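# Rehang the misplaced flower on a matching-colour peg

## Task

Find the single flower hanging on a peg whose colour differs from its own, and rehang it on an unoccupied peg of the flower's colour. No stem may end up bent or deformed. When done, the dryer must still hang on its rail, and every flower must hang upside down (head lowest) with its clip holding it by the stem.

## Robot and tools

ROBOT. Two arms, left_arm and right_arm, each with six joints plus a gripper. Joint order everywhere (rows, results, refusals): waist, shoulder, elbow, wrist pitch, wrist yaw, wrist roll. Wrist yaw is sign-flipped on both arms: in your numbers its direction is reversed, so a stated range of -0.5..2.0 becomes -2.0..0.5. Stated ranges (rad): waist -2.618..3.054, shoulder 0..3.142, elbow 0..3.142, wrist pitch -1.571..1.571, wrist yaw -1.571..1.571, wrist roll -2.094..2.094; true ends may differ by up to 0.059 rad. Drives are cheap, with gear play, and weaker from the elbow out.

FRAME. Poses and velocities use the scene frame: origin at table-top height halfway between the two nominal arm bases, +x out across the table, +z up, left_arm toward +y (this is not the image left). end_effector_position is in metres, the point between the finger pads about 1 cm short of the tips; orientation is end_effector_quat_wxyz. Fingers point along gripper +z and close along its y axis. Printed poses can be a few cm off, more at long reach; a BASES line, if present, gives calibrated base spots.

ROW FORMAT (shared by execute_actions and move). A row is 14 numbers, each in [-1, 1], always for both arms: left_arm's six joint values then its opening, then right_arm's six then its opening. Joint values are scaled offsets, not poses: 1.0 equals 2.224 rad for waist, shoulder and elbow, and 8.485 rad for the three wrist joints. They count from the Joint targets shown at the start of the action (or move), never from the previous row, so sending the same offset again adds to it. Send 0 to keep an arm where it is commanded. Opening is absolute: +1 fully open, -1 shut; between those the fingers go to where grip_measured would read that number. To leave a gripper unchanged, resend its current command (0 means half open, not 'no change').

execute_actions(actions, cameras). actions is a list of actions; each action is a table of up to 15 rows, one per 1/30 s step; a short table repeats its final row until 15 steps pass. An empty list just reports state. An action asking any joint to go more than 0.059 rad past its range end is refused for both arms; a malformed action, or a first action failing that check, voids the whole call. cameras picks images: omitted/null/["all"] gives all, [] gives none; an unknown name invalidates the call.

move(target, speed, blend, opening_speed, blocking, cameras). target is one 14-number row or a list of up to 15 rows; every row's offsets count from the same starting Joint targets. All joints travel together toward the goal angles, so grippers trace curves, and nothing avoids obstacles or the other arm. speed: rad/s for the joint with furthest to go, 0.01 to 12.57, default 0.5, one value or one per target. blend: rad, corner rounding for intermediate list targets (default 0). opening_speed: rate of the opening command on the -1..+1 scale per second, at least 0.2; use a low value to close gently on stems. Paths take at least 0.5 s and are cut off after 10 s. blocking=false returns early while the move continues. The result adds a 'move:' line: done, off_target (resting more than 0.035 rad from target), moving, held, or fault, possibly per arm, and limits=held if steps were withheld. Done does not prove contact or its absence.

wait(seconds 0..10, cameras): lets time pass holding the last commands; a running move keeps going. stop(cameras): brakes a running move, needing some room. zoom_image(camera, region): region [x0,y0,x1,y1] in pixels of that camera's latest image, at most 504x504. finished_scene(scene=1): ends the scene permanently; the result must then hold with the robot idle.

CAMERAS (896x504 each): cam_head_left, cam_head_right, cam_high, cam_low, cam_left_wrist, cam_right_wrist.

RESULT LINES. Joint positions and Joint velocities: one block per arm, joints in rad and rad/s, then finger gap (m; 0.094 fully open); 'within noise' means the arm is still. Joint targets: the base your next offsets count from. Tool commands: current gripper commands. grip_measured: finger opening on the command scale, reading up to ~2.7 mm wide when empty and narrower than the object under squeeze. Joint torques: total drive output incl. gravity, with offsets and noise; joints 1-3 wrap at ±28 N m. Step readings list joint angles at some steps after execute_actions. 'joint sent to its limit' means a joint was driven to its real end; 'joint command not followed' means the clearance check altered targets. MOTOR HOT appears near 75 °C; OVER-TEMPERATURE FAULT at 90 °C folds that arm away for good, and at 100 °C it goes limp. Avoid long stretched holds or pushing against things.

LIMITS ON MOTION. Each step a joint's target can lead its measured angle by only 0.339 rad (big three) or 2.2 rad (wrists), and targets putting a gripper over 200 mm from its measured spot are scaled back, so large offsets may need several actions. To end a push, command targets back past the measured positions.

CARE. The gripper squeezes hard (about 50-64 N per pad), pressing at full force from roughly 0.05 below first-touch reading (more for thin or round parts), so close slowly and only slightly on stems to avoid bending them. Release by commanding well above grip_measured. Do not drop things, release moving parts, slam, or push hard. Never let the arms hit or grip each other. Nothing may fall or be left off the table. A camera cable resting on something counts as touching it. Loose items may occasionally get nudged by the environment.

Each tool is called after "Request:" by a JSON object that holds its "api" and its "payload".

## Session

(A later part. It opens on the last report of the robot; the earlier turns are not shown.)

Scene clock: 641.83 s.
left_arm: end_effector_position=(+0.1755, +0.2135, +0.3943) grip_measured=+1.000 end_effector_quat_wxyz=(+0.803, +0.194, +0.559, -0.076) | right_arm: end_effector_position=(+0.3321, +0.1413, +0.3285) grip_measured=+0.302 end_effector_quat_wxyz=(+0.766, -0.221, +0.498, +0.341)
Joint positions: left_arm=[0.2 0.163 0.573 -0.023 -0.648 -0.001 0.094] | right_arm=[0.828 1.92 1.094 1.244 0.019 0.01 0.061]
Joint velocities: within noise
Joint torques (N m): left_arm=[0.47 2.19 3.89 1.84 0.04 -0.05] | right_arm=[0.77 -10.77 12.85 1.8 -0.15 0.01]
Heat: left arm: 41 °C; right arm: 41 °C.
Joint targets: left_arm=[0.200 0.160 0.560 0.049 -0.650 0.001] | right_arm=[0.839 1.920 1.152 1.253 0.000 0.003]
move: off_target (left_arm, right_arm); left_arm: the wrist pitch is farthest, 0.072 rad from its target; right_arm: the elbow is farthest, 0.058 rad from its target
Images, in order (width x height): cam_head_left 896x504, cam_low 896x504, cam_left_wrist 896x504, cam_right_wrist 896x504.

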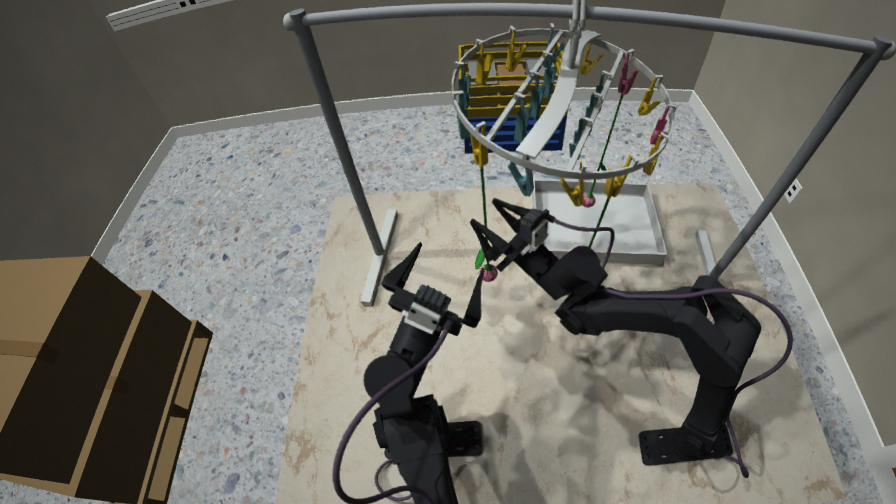

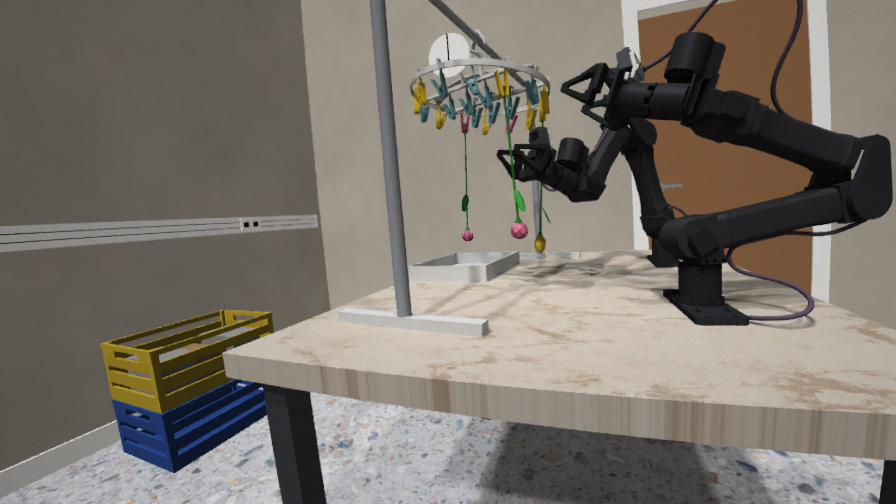

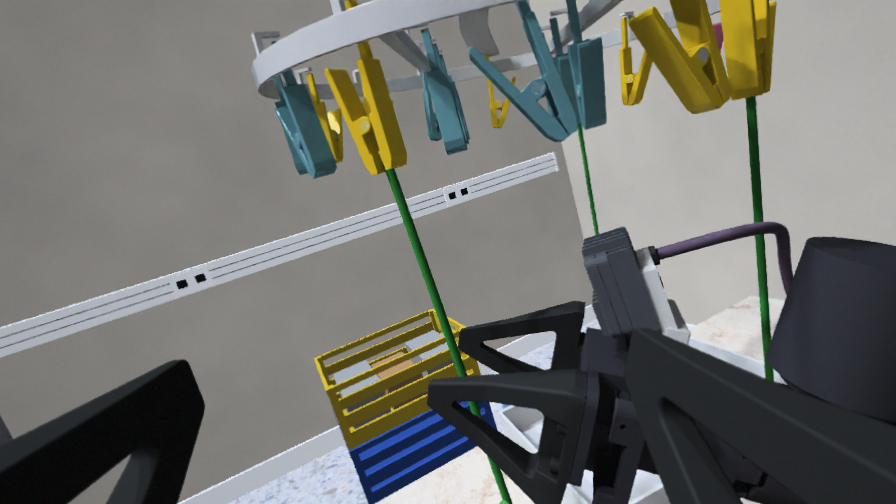

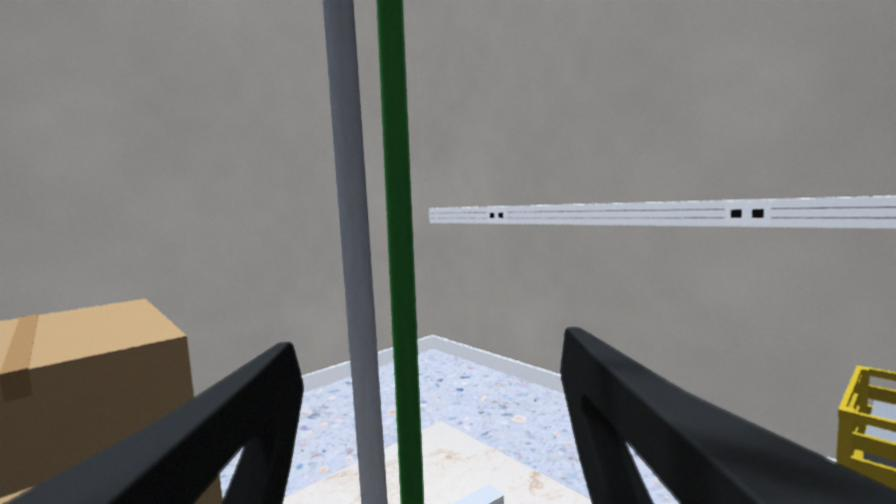

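Request:
{"api": "zoom_image", "payload": {"camera": "cam_head_left", "region": [460, 130, 720, 330]}}

Request:
{"api": "zoom_image", "payload": {"camera": "cam_low", "region": [480, 50, 660, 260]}}

Request:
{"api": "zoom_image", "payload": {"camera": "cam_left_wrist", "region": [420, 150, 896, 504]}}

Scaled by 1.938 from the camera's 896x504 image, which has a finer 1280x720 frame.

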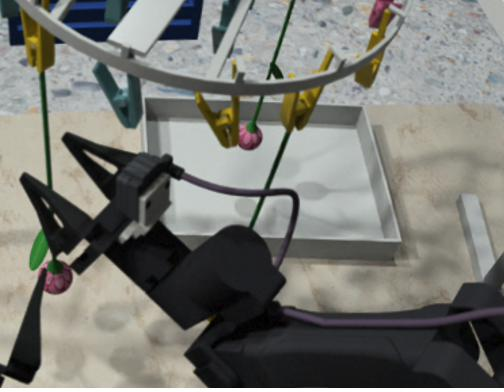

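Scaled by 2.400 from the camera's 896x504 image, which has a finer 1280x720 frame.

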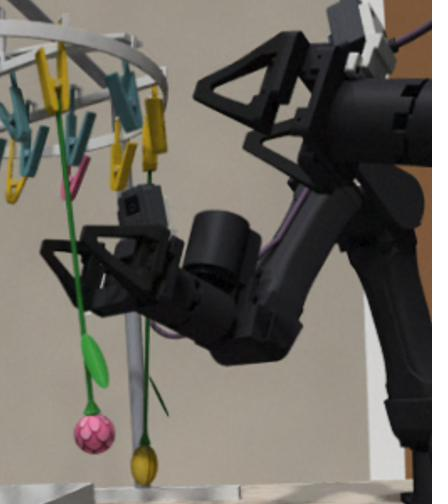

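Scaled by 1.059 from the camera's 896x504 image, which has a finer 1280x720 frame.

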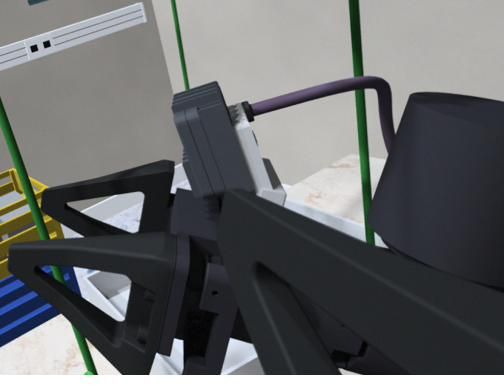

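Request:
{"api": "move", "payload": {"target": [0,0,0,0,0,0,1,0.0364,0.0274,-0.0072,0.0108,-0.033,0,0.3], "speed": 0.3, "cameras": ["cam_head_left","cam_right_wrist","cam_left_wrist"]}}

Scene clock: 683.23 s.
left_arm: end_effector_position=(+0.1754, +0.2134, +0.3946) grip_measured=+1.000 end_effector_quat_wxyz=(+0.803, +0.194, +0.558, -0.076) | right_arm: end_effector_position=(+0.3367, +0.1442, +0.2998) grip_measured=+0.302 end_effector_quat_wxyz=(+0.770, -0.139, +0.548, +0.295)
Joint positions: left_arm=[0.2 0.163 0.573 -0.022 -0.648 -0.001 0.094] | right_arm=[0.919 1.979 1.094 1.269 -0.273 0.01 0.061]
Joint velocities: within noise
Joint torques (N m): left_arm=[0.58 2.25 3.88 1.84 0.04 -0.06] | right_arm=[0.51 -11.06 11.06 2.46 -0.1 0.01]
Heat: left arm: 41 °C; right arm: 39 °C.
Joint targets: left_arm=[0.200 0.160 0.560 0.049 -0.650 0.001] | right_arm=[0.920 1.981 1.136 1.345 -0.280 0.003]
move: off_target (left_arm, right_arm); left_arm: the wrist pitch is farthest, 0.071 rad from its target; right_arm: the wrist pitch is farthest, 0.076 rad from its target
Images, in order (width x height): cam_head_left 896x504, cam_left_wrist 896x504, cam_right_wrist 896x504.

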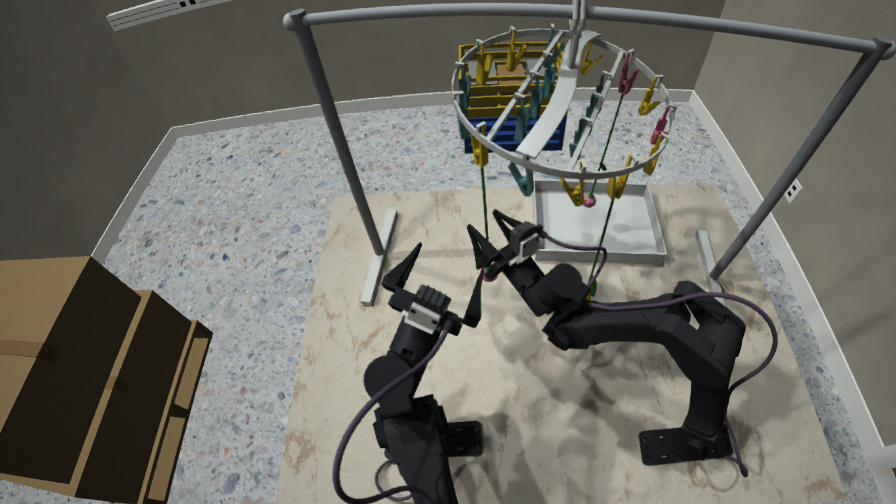

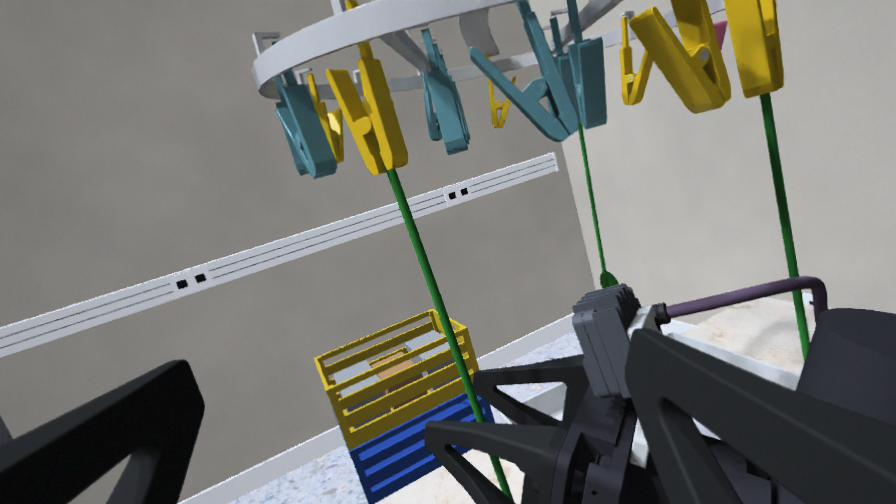

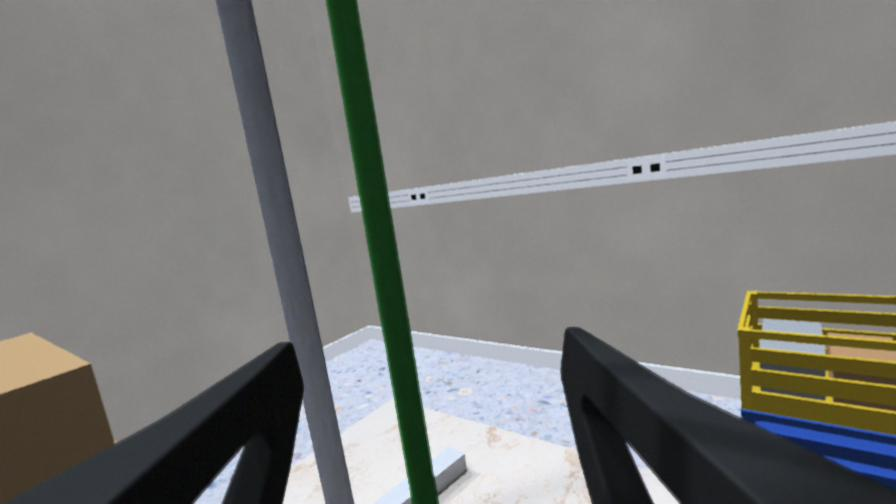

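Request:
{"api": "move", "payload": {"target": [0,0,0,0,0,0,1,0,0,0,0,0,0,-0.8], "opening_speed": 0.8, "cameras": ["cam_right_wrist"]}}

Request:
{"api": "zoom_image", "payload": {"camera": "cam_right_wrist", "region": [300, 280, 580, 504]}}

Scene clock: 693.97 s.
left_arm: end_effector_position=(+0.1754, +0.2134, +0.3946) grip_measured=+1.000 end_effector_quat_wxyz=(+0.803, +0.194, +0.558, -0.076) | right_arm: end_effector_position=(+0.3367, +0.1442, +0.2998) grip_measured=-0.798 end_effector_quat_wxyz=(+0.770, -0.139, +0.548, +0.295)
Joint positions: left_arm=[0.2 0.163 0.573 -0.022 -0.648 -0.001 0.094] | right_arm=[0.919 1.979 1.094 1.269 -0.273 0.01 0.009]
Joint velocities: within noise
Joint torques (N m): left_arm=[0.72 2.21 3.92 1.9 -0.01 -0.1] | right_arm=[0.5 -11.02 11.04 2.42 -0.1 0.01]
Heat: left arm: 42 °C; right arm: 38 °C.
Joint targets: left_arm=[0.200 0.160 0.560 0.049 -0.650 0.001] | right_arm=[0.920 1.981 1.136 1.345 -0.280 0.003]
move: off_target (left_arm, right_arm); left_arm: the wrist pitch is farthest, 0.071 rad from its target; right_arm: the wrist pitch is farthest, 0.076 rad from its target
Images, in order (width x height): cam_right_wrist 896x504.

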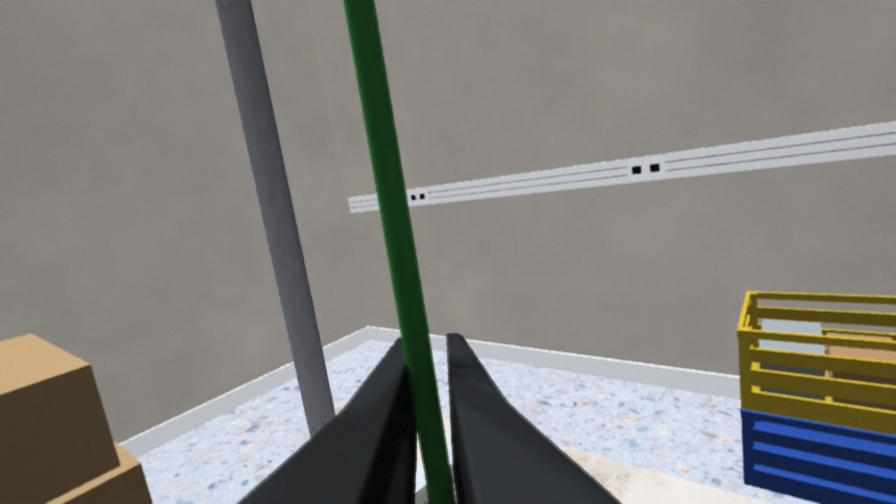

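Scaled by 1.800 from the camera's 896x504 image, which has a finer 1280x720 frame.

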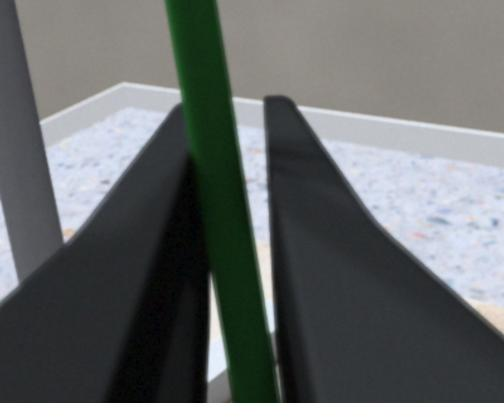

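Request:
{"api": "move", "payload": {"target": [0,0,0,0,0,0,1,0,0,0,0,0,0,-0.93], "opening_speed": 0.3, "cameras": ["cam_right_wrist"]}}

Request:
{"api": "zoom_image", "payload": {"camera": "cam_right_wrist", "region": [300, 280, 580, 504]}}

Scene clock: 698.80 s.
left_arm: end_effector_position=(+0.1754, +0.2134, +0.3946) grip_measured=+1.000 end_effector_quat_wxyz=(+0.803, +0.194, +0.558, -0.076) | right_arm: end_effector_position=(+0.3355, +0.1454, +0.2998) grip_measured=-0.908 end_effector_quat_wxyz=(+0.770, -0.139, +0.548, +0.296)
Joint positions: left_arm=[0.2 0.163 0.573 -0.022 -0.648 -0.001 0.094] | right_arm=[0.922 1.979 1.094 1.269 -0.273 0.01 0.004]
Joint velocities: within noise
Joint torques (N m): left_arm=[0.58 2.45 4.01 1.9 0.06 -0.04] | right_arm=[0.53 -11.04 11.04 2.42 -0.1 0.01]
Heat: left arm: 42 °C; right arm: 39 °C.
Joint targets: left_arm=[0.200 0.160 0.560 0.049 -0.650 0.001] | right_arm=[0.920 1.981 1.136 1.345 -0.280 0.003]
move: off_target (left_arm, right_arm); left_arm: the wrist pitch is farthest, 0.071 rad from its target; right_arm: the wrist pitch is farthest, 0.076 rad from its target
Images, in order (width x height): cam_right_wrist 896x504.

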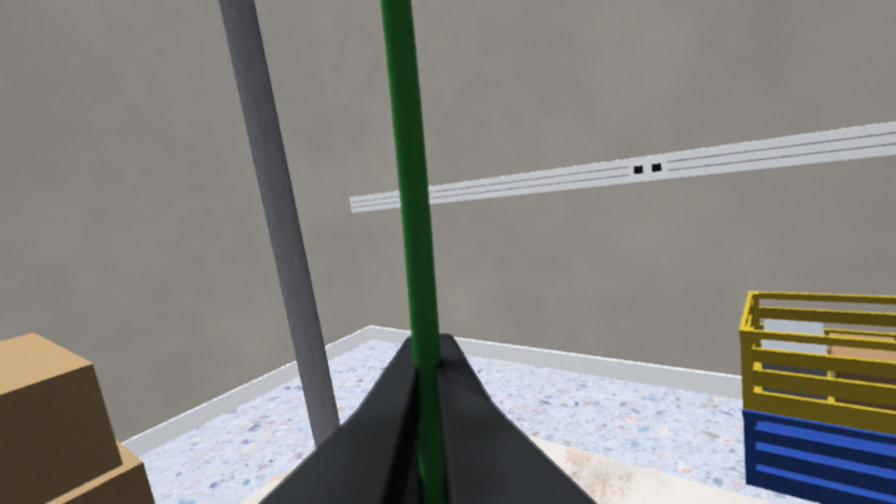

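Scaled by 1.800 from the camera's 896x504 image, which has a finer 1280x720 frame.

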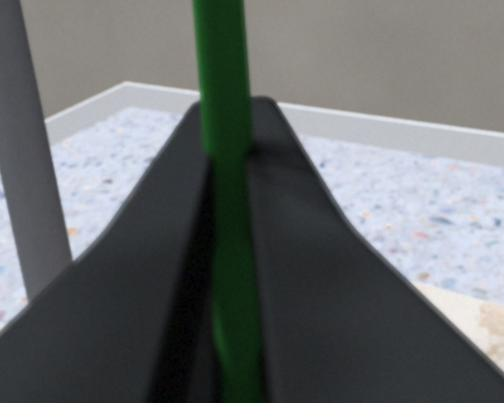

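Request:
{"api": "move", "payload": {"target": [0.0524,0.4114,0.1241,0.1215,-0.046,-0.0784,0.28,0,0,0,0,0,0,-0.95], "speed": 0.6, "cameras": ["cam_head_left","cam_left_wrist","cam_low","cam_right_wrist"]}}

Scene clock: 743.20 s.
left_arm: end_effector_position=(+0.3029, +0.2326, +0.4415) grip_measured=+0.282 end_effector_quat_wxyz=(+0.752, +0.215, +0.536, -0.319) | right_arm: end_effector_position=(+0.3355, +0.1454, +0.2998) grip_measured=-0.909 end_effector_quat_wxyz=(+0.770, -0.139, +0.548, +0.296)
Joint positions: left_arm=[0.317 1.085 0.78 1.024 -1.041 -0.666 0.06] | right_arm=[0.922 1.979 1.094 1.269 -0.273 0.01 0.004]
Joint velocities: within noise
Joint torques (N m): left_arm=[0.35 -2.84 10.3 1.24 0.24 -0.05] | right_arm=[0.53 -11.06 11.04 2.42 -0.1 0.01]
Heat: left arm: 42 °C; right arm: 41 °C.
Joint targets: left_arm=[0.316 1.075 0.836 1.080 -1.041 -0.665] | right_arm=[0.920 1.981 1.136 1.345 -0.280 0.003]
move: off_target (left_arm, right_arm); left_arm: the elbow is farthest, 0.056 rad from its target; right_arm: the wrist pitch is farthest, 0.076 rad from its target
Images, in order (width x height): cam_head_left 896x504, cam_low 896x504, cam_left_wrist 896x504, cam_right_wrist 896x504.

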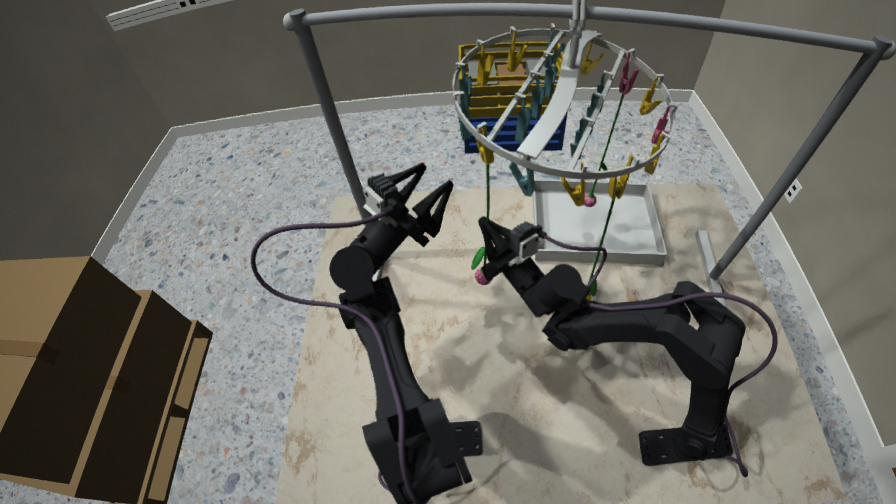

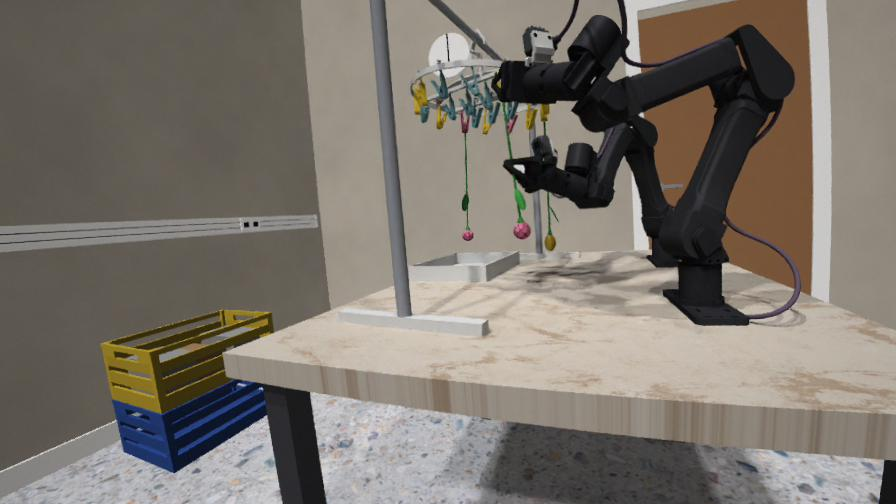

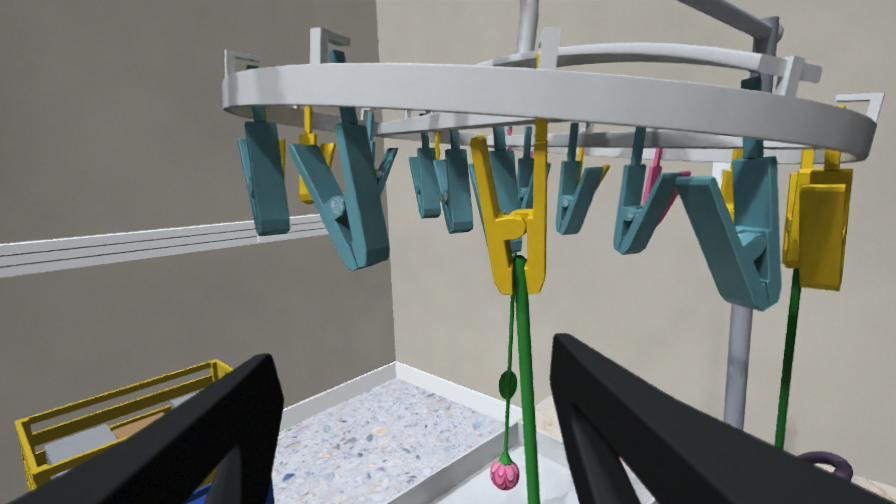

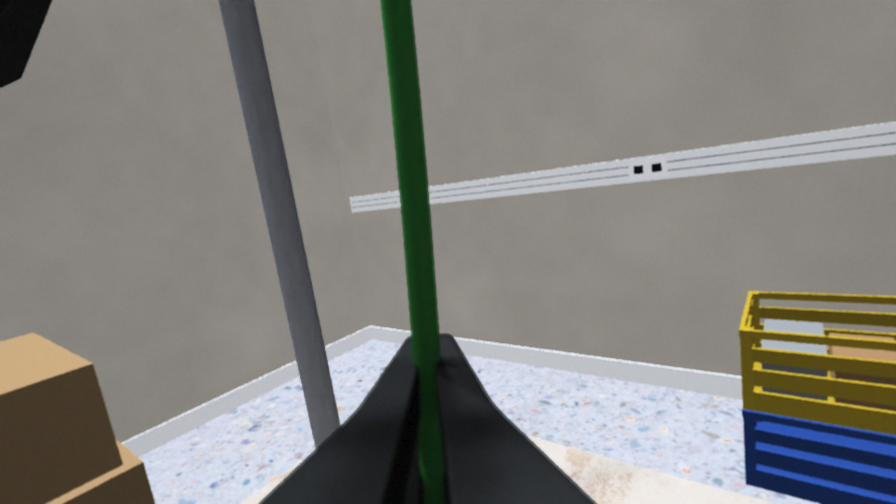

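Request:
{"api": "zoom_image", "payload": {"camera": "cam_left_wrist", "region": [430, 90, 630, 310]}}

Scaled by 2.291 from the camera's 896x504 image, which has a finer 1280x720 frame.

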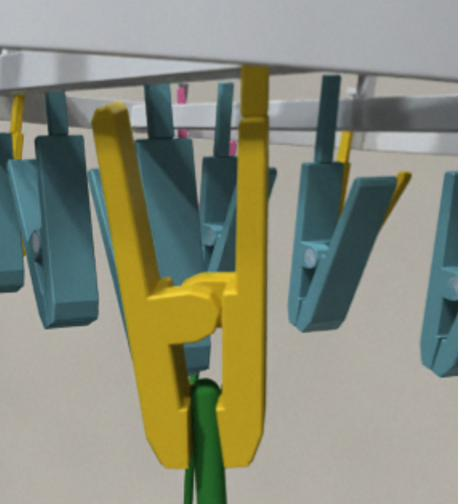

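Request:
{"api": "move", "payload": {"target": [-0.118,-0.0265,0.0328,-0.0371,0.0256,0.0308,0.28,0,0,0,0,0,0,-0.95], "speed": 0.3, "cameras": ["cam_head_left","cam_left_wrist","cam_low"]}}

Scene clock: 828.87 s.
left_arm: end_effector_position=(+0.3012, +0.1757, +0.4657) grip_measured=+0.282 end_effector_quat_wxyz=(+0.765, +0.245, +0.505, -0.316) | right_arm: end_effector_position=(+0.3355, +0.1454, +0.2998) grip_measured=-0.909 end_effector_quat_wxyz=(+0.770, -0.139, +0.548, +0.296)
Joint positions: left_arm=[0.054 1.039 0.852 0.791 -0.86 -0.422 0.06] | right_arm=[0.922 1.979 1.094 1.269 -0.273 0.01 0.004]
Joint velocities: within noise
Joint torques (N m): left_arm=[-0.21 -3.93 10.74 0.7 0.49 0.13] | right_arm=[0.53 -11.06 11.04 2.42 -0.1 0.01]
Heat: left arm: 35 °C; right arm: 43 °C.
Joint targets: left_arm=[0.054 1.016 0.909 0.766 -0.824 -0.403] | right_arm=[0.920 1.981 1.136 1.345 -0.280 0.003]
move: off_target (left_arm, right_arm); left_arm: the elbow is farthest, 0.057 rad from its target; right_arm: the wrist pitch is farthest, 0.076 rad from its target
Images, in order (width x height): cam_head_left 896x504, cam_low 896x504, cam_left_wrist 896x504.

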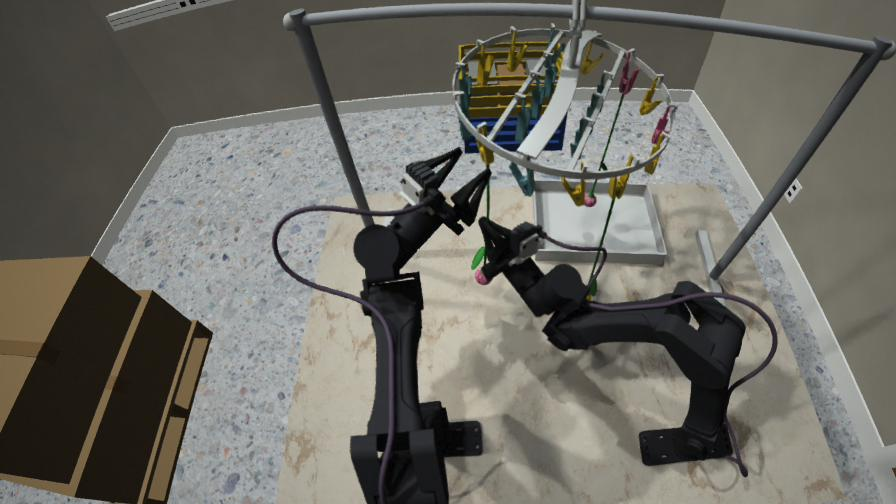

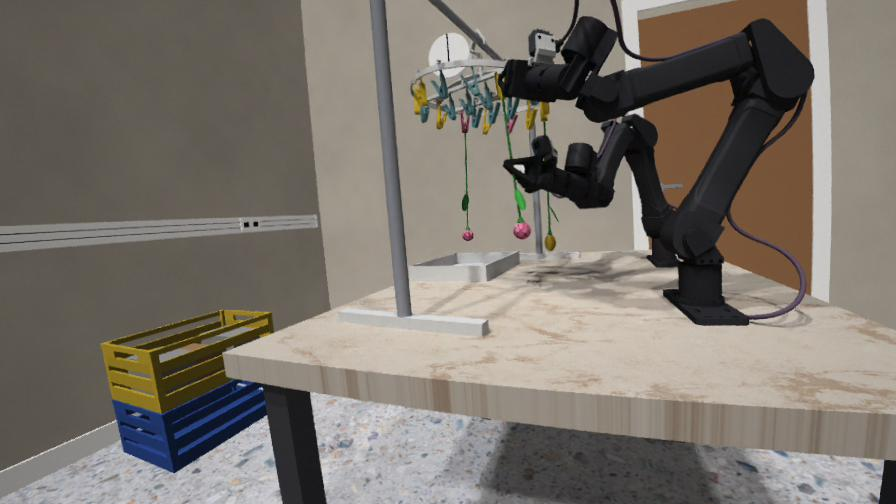

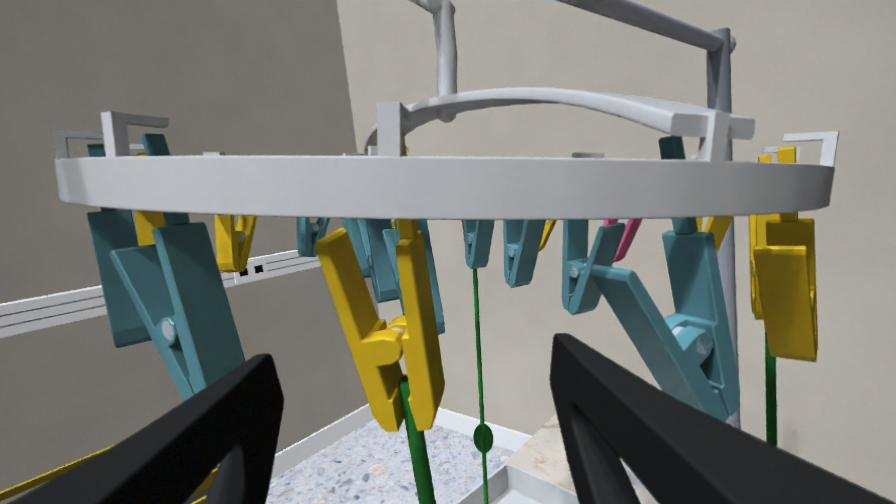

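Request:
{"api": "zoom_image", "payload": {"camera": "cam_low", "region": [450, 30, 610, 200]}}

Request:
{"api": "zoom_image", "payload": {"camera": "cam_left_wrist", "region": [220, 180, 620, 504]}}

Request:
{"api": "zoom_image", "payload": {"camera": "cam_head_left", "region": [380, 120, 560, 300]}}

Scaled by 2.965 from the camera's 896x504 image, which has a finer 1280x720 frame.

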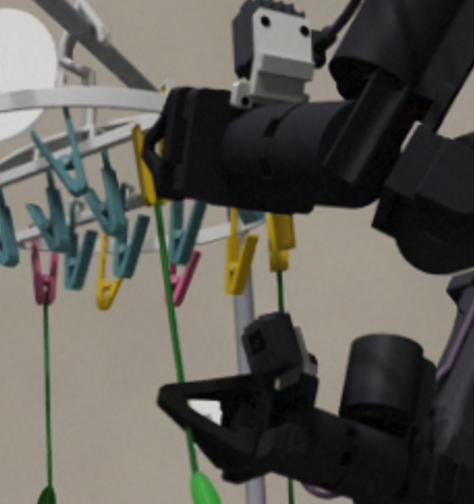

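Scaled by 1.260 from the camera's 896x504 image, which has a finer 1280x720 frame.

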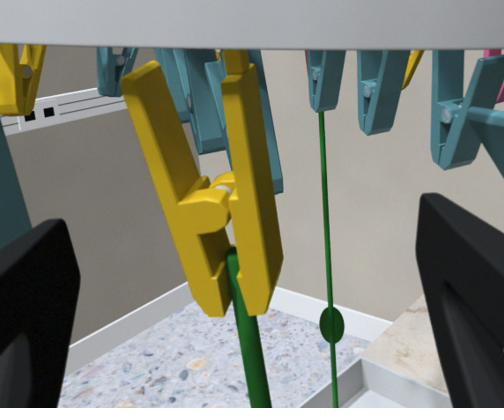

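Scaled by 2.800 from the camera's 896x504 image, which has a finer 1280x720 frame.

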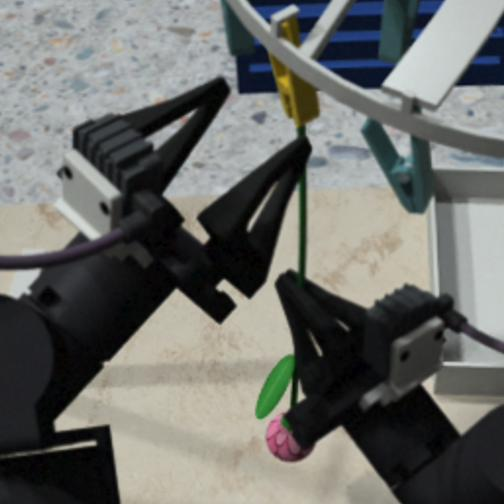

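Request:
{"api": "move", "payload": {"target": [-0.0452,0.0534,0.051,-0.0082,0.0088,0.0041,0.28,0,0,0,0,0,0,-0.95], "speed": 0.3, "cameras": ["cam_left_wrist"]}}

Scene clock: 913.73 s.
left_arm: end_effector_position=(+0.3287, +0.1553, +0.4756) grip_measured=+0.282 end_effector_quat_wxyz=(+0.756, +0.236, +0.511, -0.335) | right_arm: end_effector_position=(+0.3355, +0.1454, +0.2998) grip_measured=-0.909 end_effector_quat_wxyz=(+0.770, -0.139, +0.548, +0.296)
Joint positions: left_arm=[-0.047 1.143 0.963 0.724 -0.782 -0.387 0.06] | right_arm=[0.922 1.979 1.094 1.269 -0.273 0.01 0.004]
Joint velocities: within noise
Joint torques (N m): left_arm=[-0.36 -3.32 10.81 0.76 0.41 0.12] | right_arm=[0.54 -11.06 11.04 2.42 -0.1 0.01]
Heat: left arm: 37 °C; right arm: 44 °C.
Joint targets: left_arm=[-0.047 1.135 1.022 0.696 -0.749 -0.369] | right_arm=[0.920 1.981 1.136 1.345 -0.280 0.003]
move: off_target (left_arm, right_arm); left_arm: the elbow is farthest, 0.060 rad from its target; right_arm: the wrist pitch is farthest, 0.076 rad from its target
Images, in order (width x height): cam_left_wrist 896x504.

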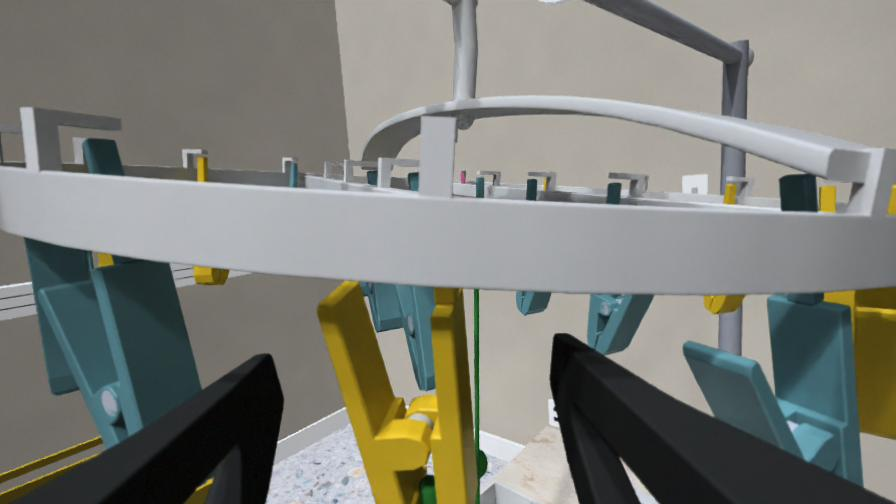

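Request:
{"api": "move", "payload": {"target": [-0.0328,0.0402,0.0379,-0.0061,0.0075,0.0032,0.28,0,0,0,0,0,0,-0.95], "speed": 0.25, "cameras": ["cam_left_wrist","cam_head_left"]}}

Request:
{"api": "zoom_image", "payload": {"camera": "cam_left_wrist", "region": [200, 220, 640, 504]}}

Scene clock: 939.93 s.
left_arm: end_effector_position=(+0.3529, +0.1374, +0.4779) grip_measured=+0.282 end_effector_quat_wxyz=(+0.747, +0.227, +0.521, -0.345) | right_arm: end_effector_position=(+0.3355, +0.1454, +0.2998) grip_measured=-0.909 end_effector_quat_wxyz=(+0.770, -0.139, +0.548, +0.296)
Joint positions: left_arm=[-0.12 1.231 1.047 0.673 -0.717 -0.36 0.06] | right_arm=[0.922 1.979 1.094 1.269 -0.273 0.01 0.004]
Joint velocities: within noise
Joint torques (N m): left_arm=[-0.39 -4.22 11.06 0.85 0.38 0.09] | right_arm=[0.54 -11.04 11.06 2.42 -0.1 0.01]
Heat: left arm: 42 °C; right arm: 44 °C.
Joint targets: left_arm=[-0.120 1.224 1.106 0.644 -0.685 -0.341] | right_arm=[0.920 1.981 1.136 1.345 -0.280 0.003]
move: off_target (left_arm, right_arm); left_arm: the elbow is farthest, 0.059 rad from its target; right_arm: the wrist pitch is farthest, 0.076 rad from its target
Images, in order (width x height): cam_head_left 896x504, cam_left_wrist 896x504.

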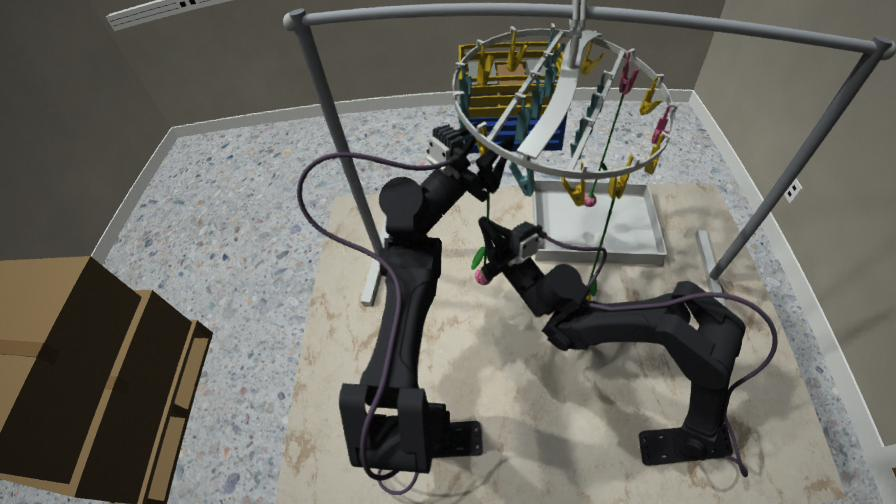

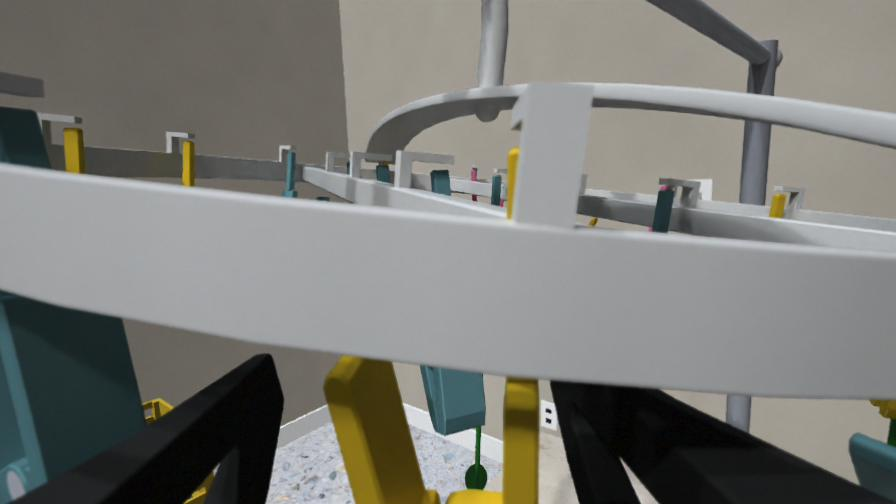

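Scaled by 1.145 from the camera's 896x504 image, which has a finer 1280x720 frame.

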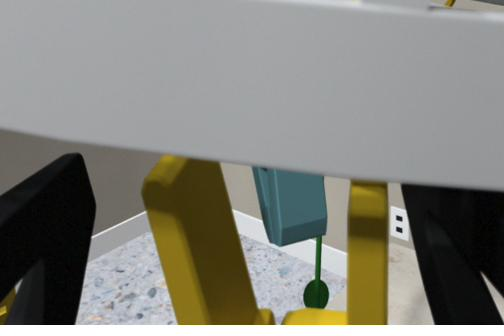

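Request:
{"api": "move", "payload": {"target": [-0.0025,0,-0.0095,0.0025,0,0,0.28,0,0,0,0,0,0,-0.95], "speed": 0.2, "cameras": ["cam_left_wrist","cam_low"]}}

Request:
{"api": "zoom_image", "payload": {"camera": "cam_low", "region": [450, 30, 610, 200]}}

Scene clock: 969.97 s.
left_arm: end_effector_position=(+0.3530, +0.1376, +0.4780) grip_measured=+0.282 end_effector_quat_wxyz=(+0.747, +0.226, +0.521, -0.345) | right_arm: end_effector_position=(+0.3355, +0.1454, +0.2998) grip_measured=-0.909 end_effector_quat_wxyz=(+0.770, -0.139, +0.548, +0.296)
Joint positions: left_arm=[-0.12 1.231 1.047 0.673 -0.716 -0.36 0.06] | right_arm=[0.922 1.979 1.094 1.269 -0.273 0.01 0.004]
Joint velocities: within noise
Joint torques (N m): left_arm=[-0.64 -4.23 9.2 1.06 0.38 0.14] | right_arm=[0.53 -11.04 11.06 2.42 -0.1 0.01]
Heat: left arm: 43 °C; right arm: 44 °C.
Joint targets: left_arm=[-0.125 1.224 1.085 0.665 -0.685 -0.341] | right_arm=[0.920 1.981 1.136 1.345 -0.280 0.003]
move: off_target (left_arm, right_arm); left_arm: the elbow is farthest, 0.038 rad from its target; right_arm: the wrist pitch is farthest, 0.076 rad from its target
Images, in order (width x height): cam_low 896x504, cam_left_wrist 896x504.

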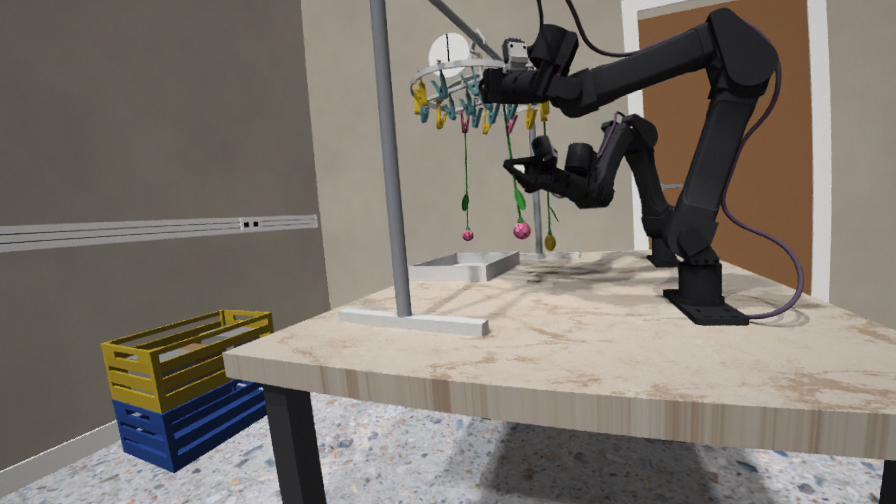

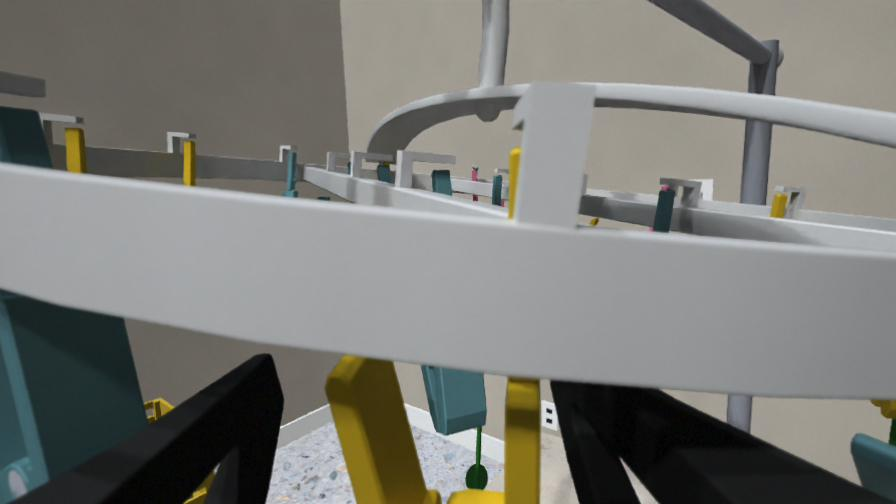

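Scaled by 2.965 from the camera's 896x504 image, which has a finer 1280x720 frame.

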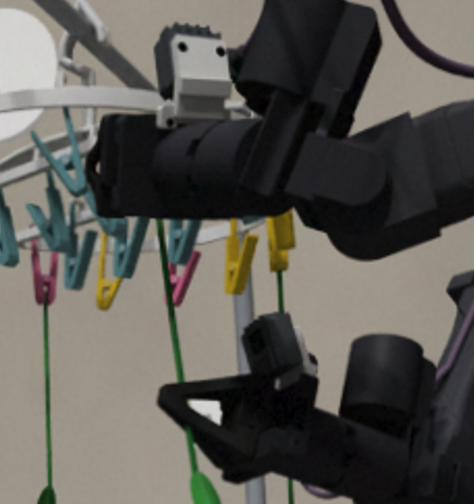

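Request:
{"api": "move", "payload": {"target": [-0.001,0,-0.018,0.006,0,0,0.28,0,0,0,0,0,0,-0.95], "speed": 0.2, "cameras": ["cam_left_wrist"]}}

Scene clock: 982.13 s.
left_arm: end_effector_position=(+0.3530, +0.1376, +0.4780) grip_measured=+0.282 end_effector_quat_wxyz=(+0.747, +0.226, +0.521, -0.345) | right_arm: end_effector_position=(+0.3355, +0.1454, +0.2998) grip_measured=-0.909 end_effector_quat_wxyz=(+0.770, -0.139, +0.548, +0.296)
Joint positions: left_arm=[-0.12 1.231 1.047 0.673 -0.716 -0.36 0.06] | right_arm=[0.922 1.979 1.094 1.269 -0.273 0.01 0.004]
Joint velocities: within noise
Joint torques (N m): left_arm=[-0.87 -4.19 5.93 1.52 0.39 0.1] | right_arm=[0.54 -11.04 11.06 2.43 -0.1 0.01]
Heat: left arm: 41 °C; right arm: 45 °C.
Joint targets: left_arm=[-0.127 1.224 1.045 0.716 -0.685 -0.341] | right_arm=[0.920 1.981 1.136 1.345 -0.280 0.003]
move: off_target (left_arm, right_arm); left_arm: the wrist pitch is farthest, 0.043 rad from its target; right_arm: the wrist pitch is farthest, 0.076 rad from its target
Images, in order (width x height): cam_left_wrist 896x504.

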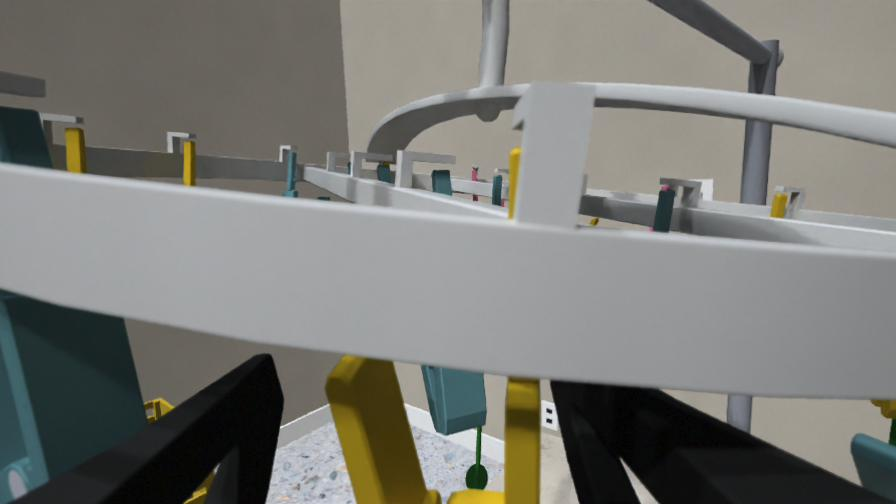

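Request:
{"api": "move", "payload": {"target": [-0.001,0,-0.010,0.0025,0,0,0.28,0,0,0,0,0,0,-0.95], "speed": 0.2, "cameras": ["cam_left_wrist"]}}

Scene clock: 986.40 s.
left_arm: end_effector_position=(+0.3540, +0.1376, +0.4740) grip_measured=+0.282 end_effector_quat_wxyz=(+0.745, +0.225, +0.525, -0.346) | right_arm: end_effector_position=(+0.3355, +0.1454, +0.2998) grip_measured=-0.909 end_effector_quat_wxyz=(+0.770, -0.139, +0.548, +0.296)
Joint positions: left_arm=[-0.12 1.231 1.038 0.673 -0.716 -0.36 0.06] | right_arm=[0.922 1.979 1.094 1.269 -0.273 0.01 0.004]
Joint velocities: within noise
Joint torques (N m): left_arm=[-0.62 -4.19 4.59 1.71 0.35 0.1] | right_arm=[0.53 -11.06 11.04 2.42 -0.1 0.01]
Heat: left arm: 39 °C; right arm: 45 °C.
Joint targets: left_arm=[-0.130 1.224 1.023 0.738 -0.685 -0.341] | right_arm=[0.920 1.981 1.136 1.345 -0.280 0.003]
move: off_target (left_arm, right_arm); left_arm: the wrist pitch is farthest, 0.064 rad from its target; right_arm: the wrist pitch is farthest, 0.076 rad from its target
Images, in order (width x height): cam_left_wrist 896x504.

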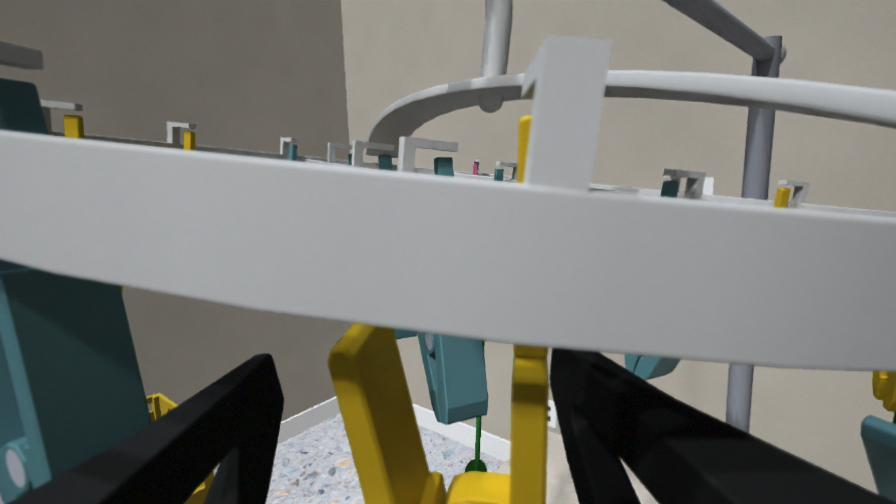

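Request:
{"api": "move", "payload": {"target": [-0.005,0,0,0,0,0,-0.2,0,0,0,0,0,0,-0.95], "speed": 0.2, "opening_speed": 0.5, "cameras": ["cam_left_wrist"]}}

Scene clock: 994.63 s.
left_arm: end_effector_position=(+0.3516, +0.1312, +0.4741) grip_measured=-0.198 end_effector_quat_wxyz=(+0.742, +0.229, +0.523, -0.352) | right_arm: end_effector_position=(+0.3355, +0.1454, +0.2998) grip_measured=-0.909 end_effector_quat_wxyz=(+0.770, -0.139, +0.548, +0.296)
Joint positions: left_arm=[-0.139 1.231 1.038 0.673 -0.714 -0.36 0.038] | right_arm=[0.922 1.979 1.094 1.269 -0.273 0.01 0.004]
Joint velocities: within noise
Joint torques (N m): left_arm=[-0.65 -4.23 4.55 1.75 0.38 0.13] | right_arm=[0.53 -11.06 11.06 2.42 -0.1 0.01]
Heat: left arm: 36 °C; right arm: 45 °C.
Joint targets: left_arm=[-0.141 1.224 1.023 0.738 -0.685 -0.341] | right_arm=[0.920 1.981 1.136 1.345 -0.280 0.003]
move: off_target (left_arm, right_arm); left_arm: the wrist pitch is farthest, 0.065 rad from its target; right_arm: the wrist pitch is farthest, 0.076 rad from its target
Images, in order (width x height): cam_left_wrist 896x504.

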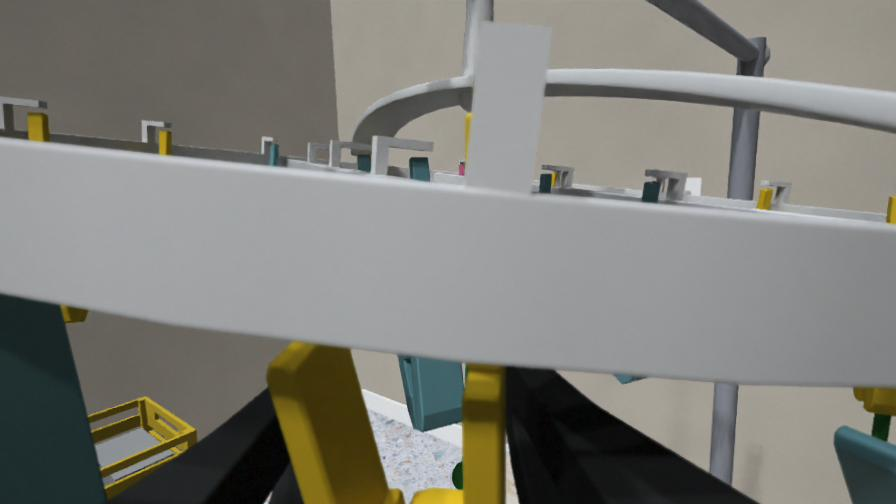

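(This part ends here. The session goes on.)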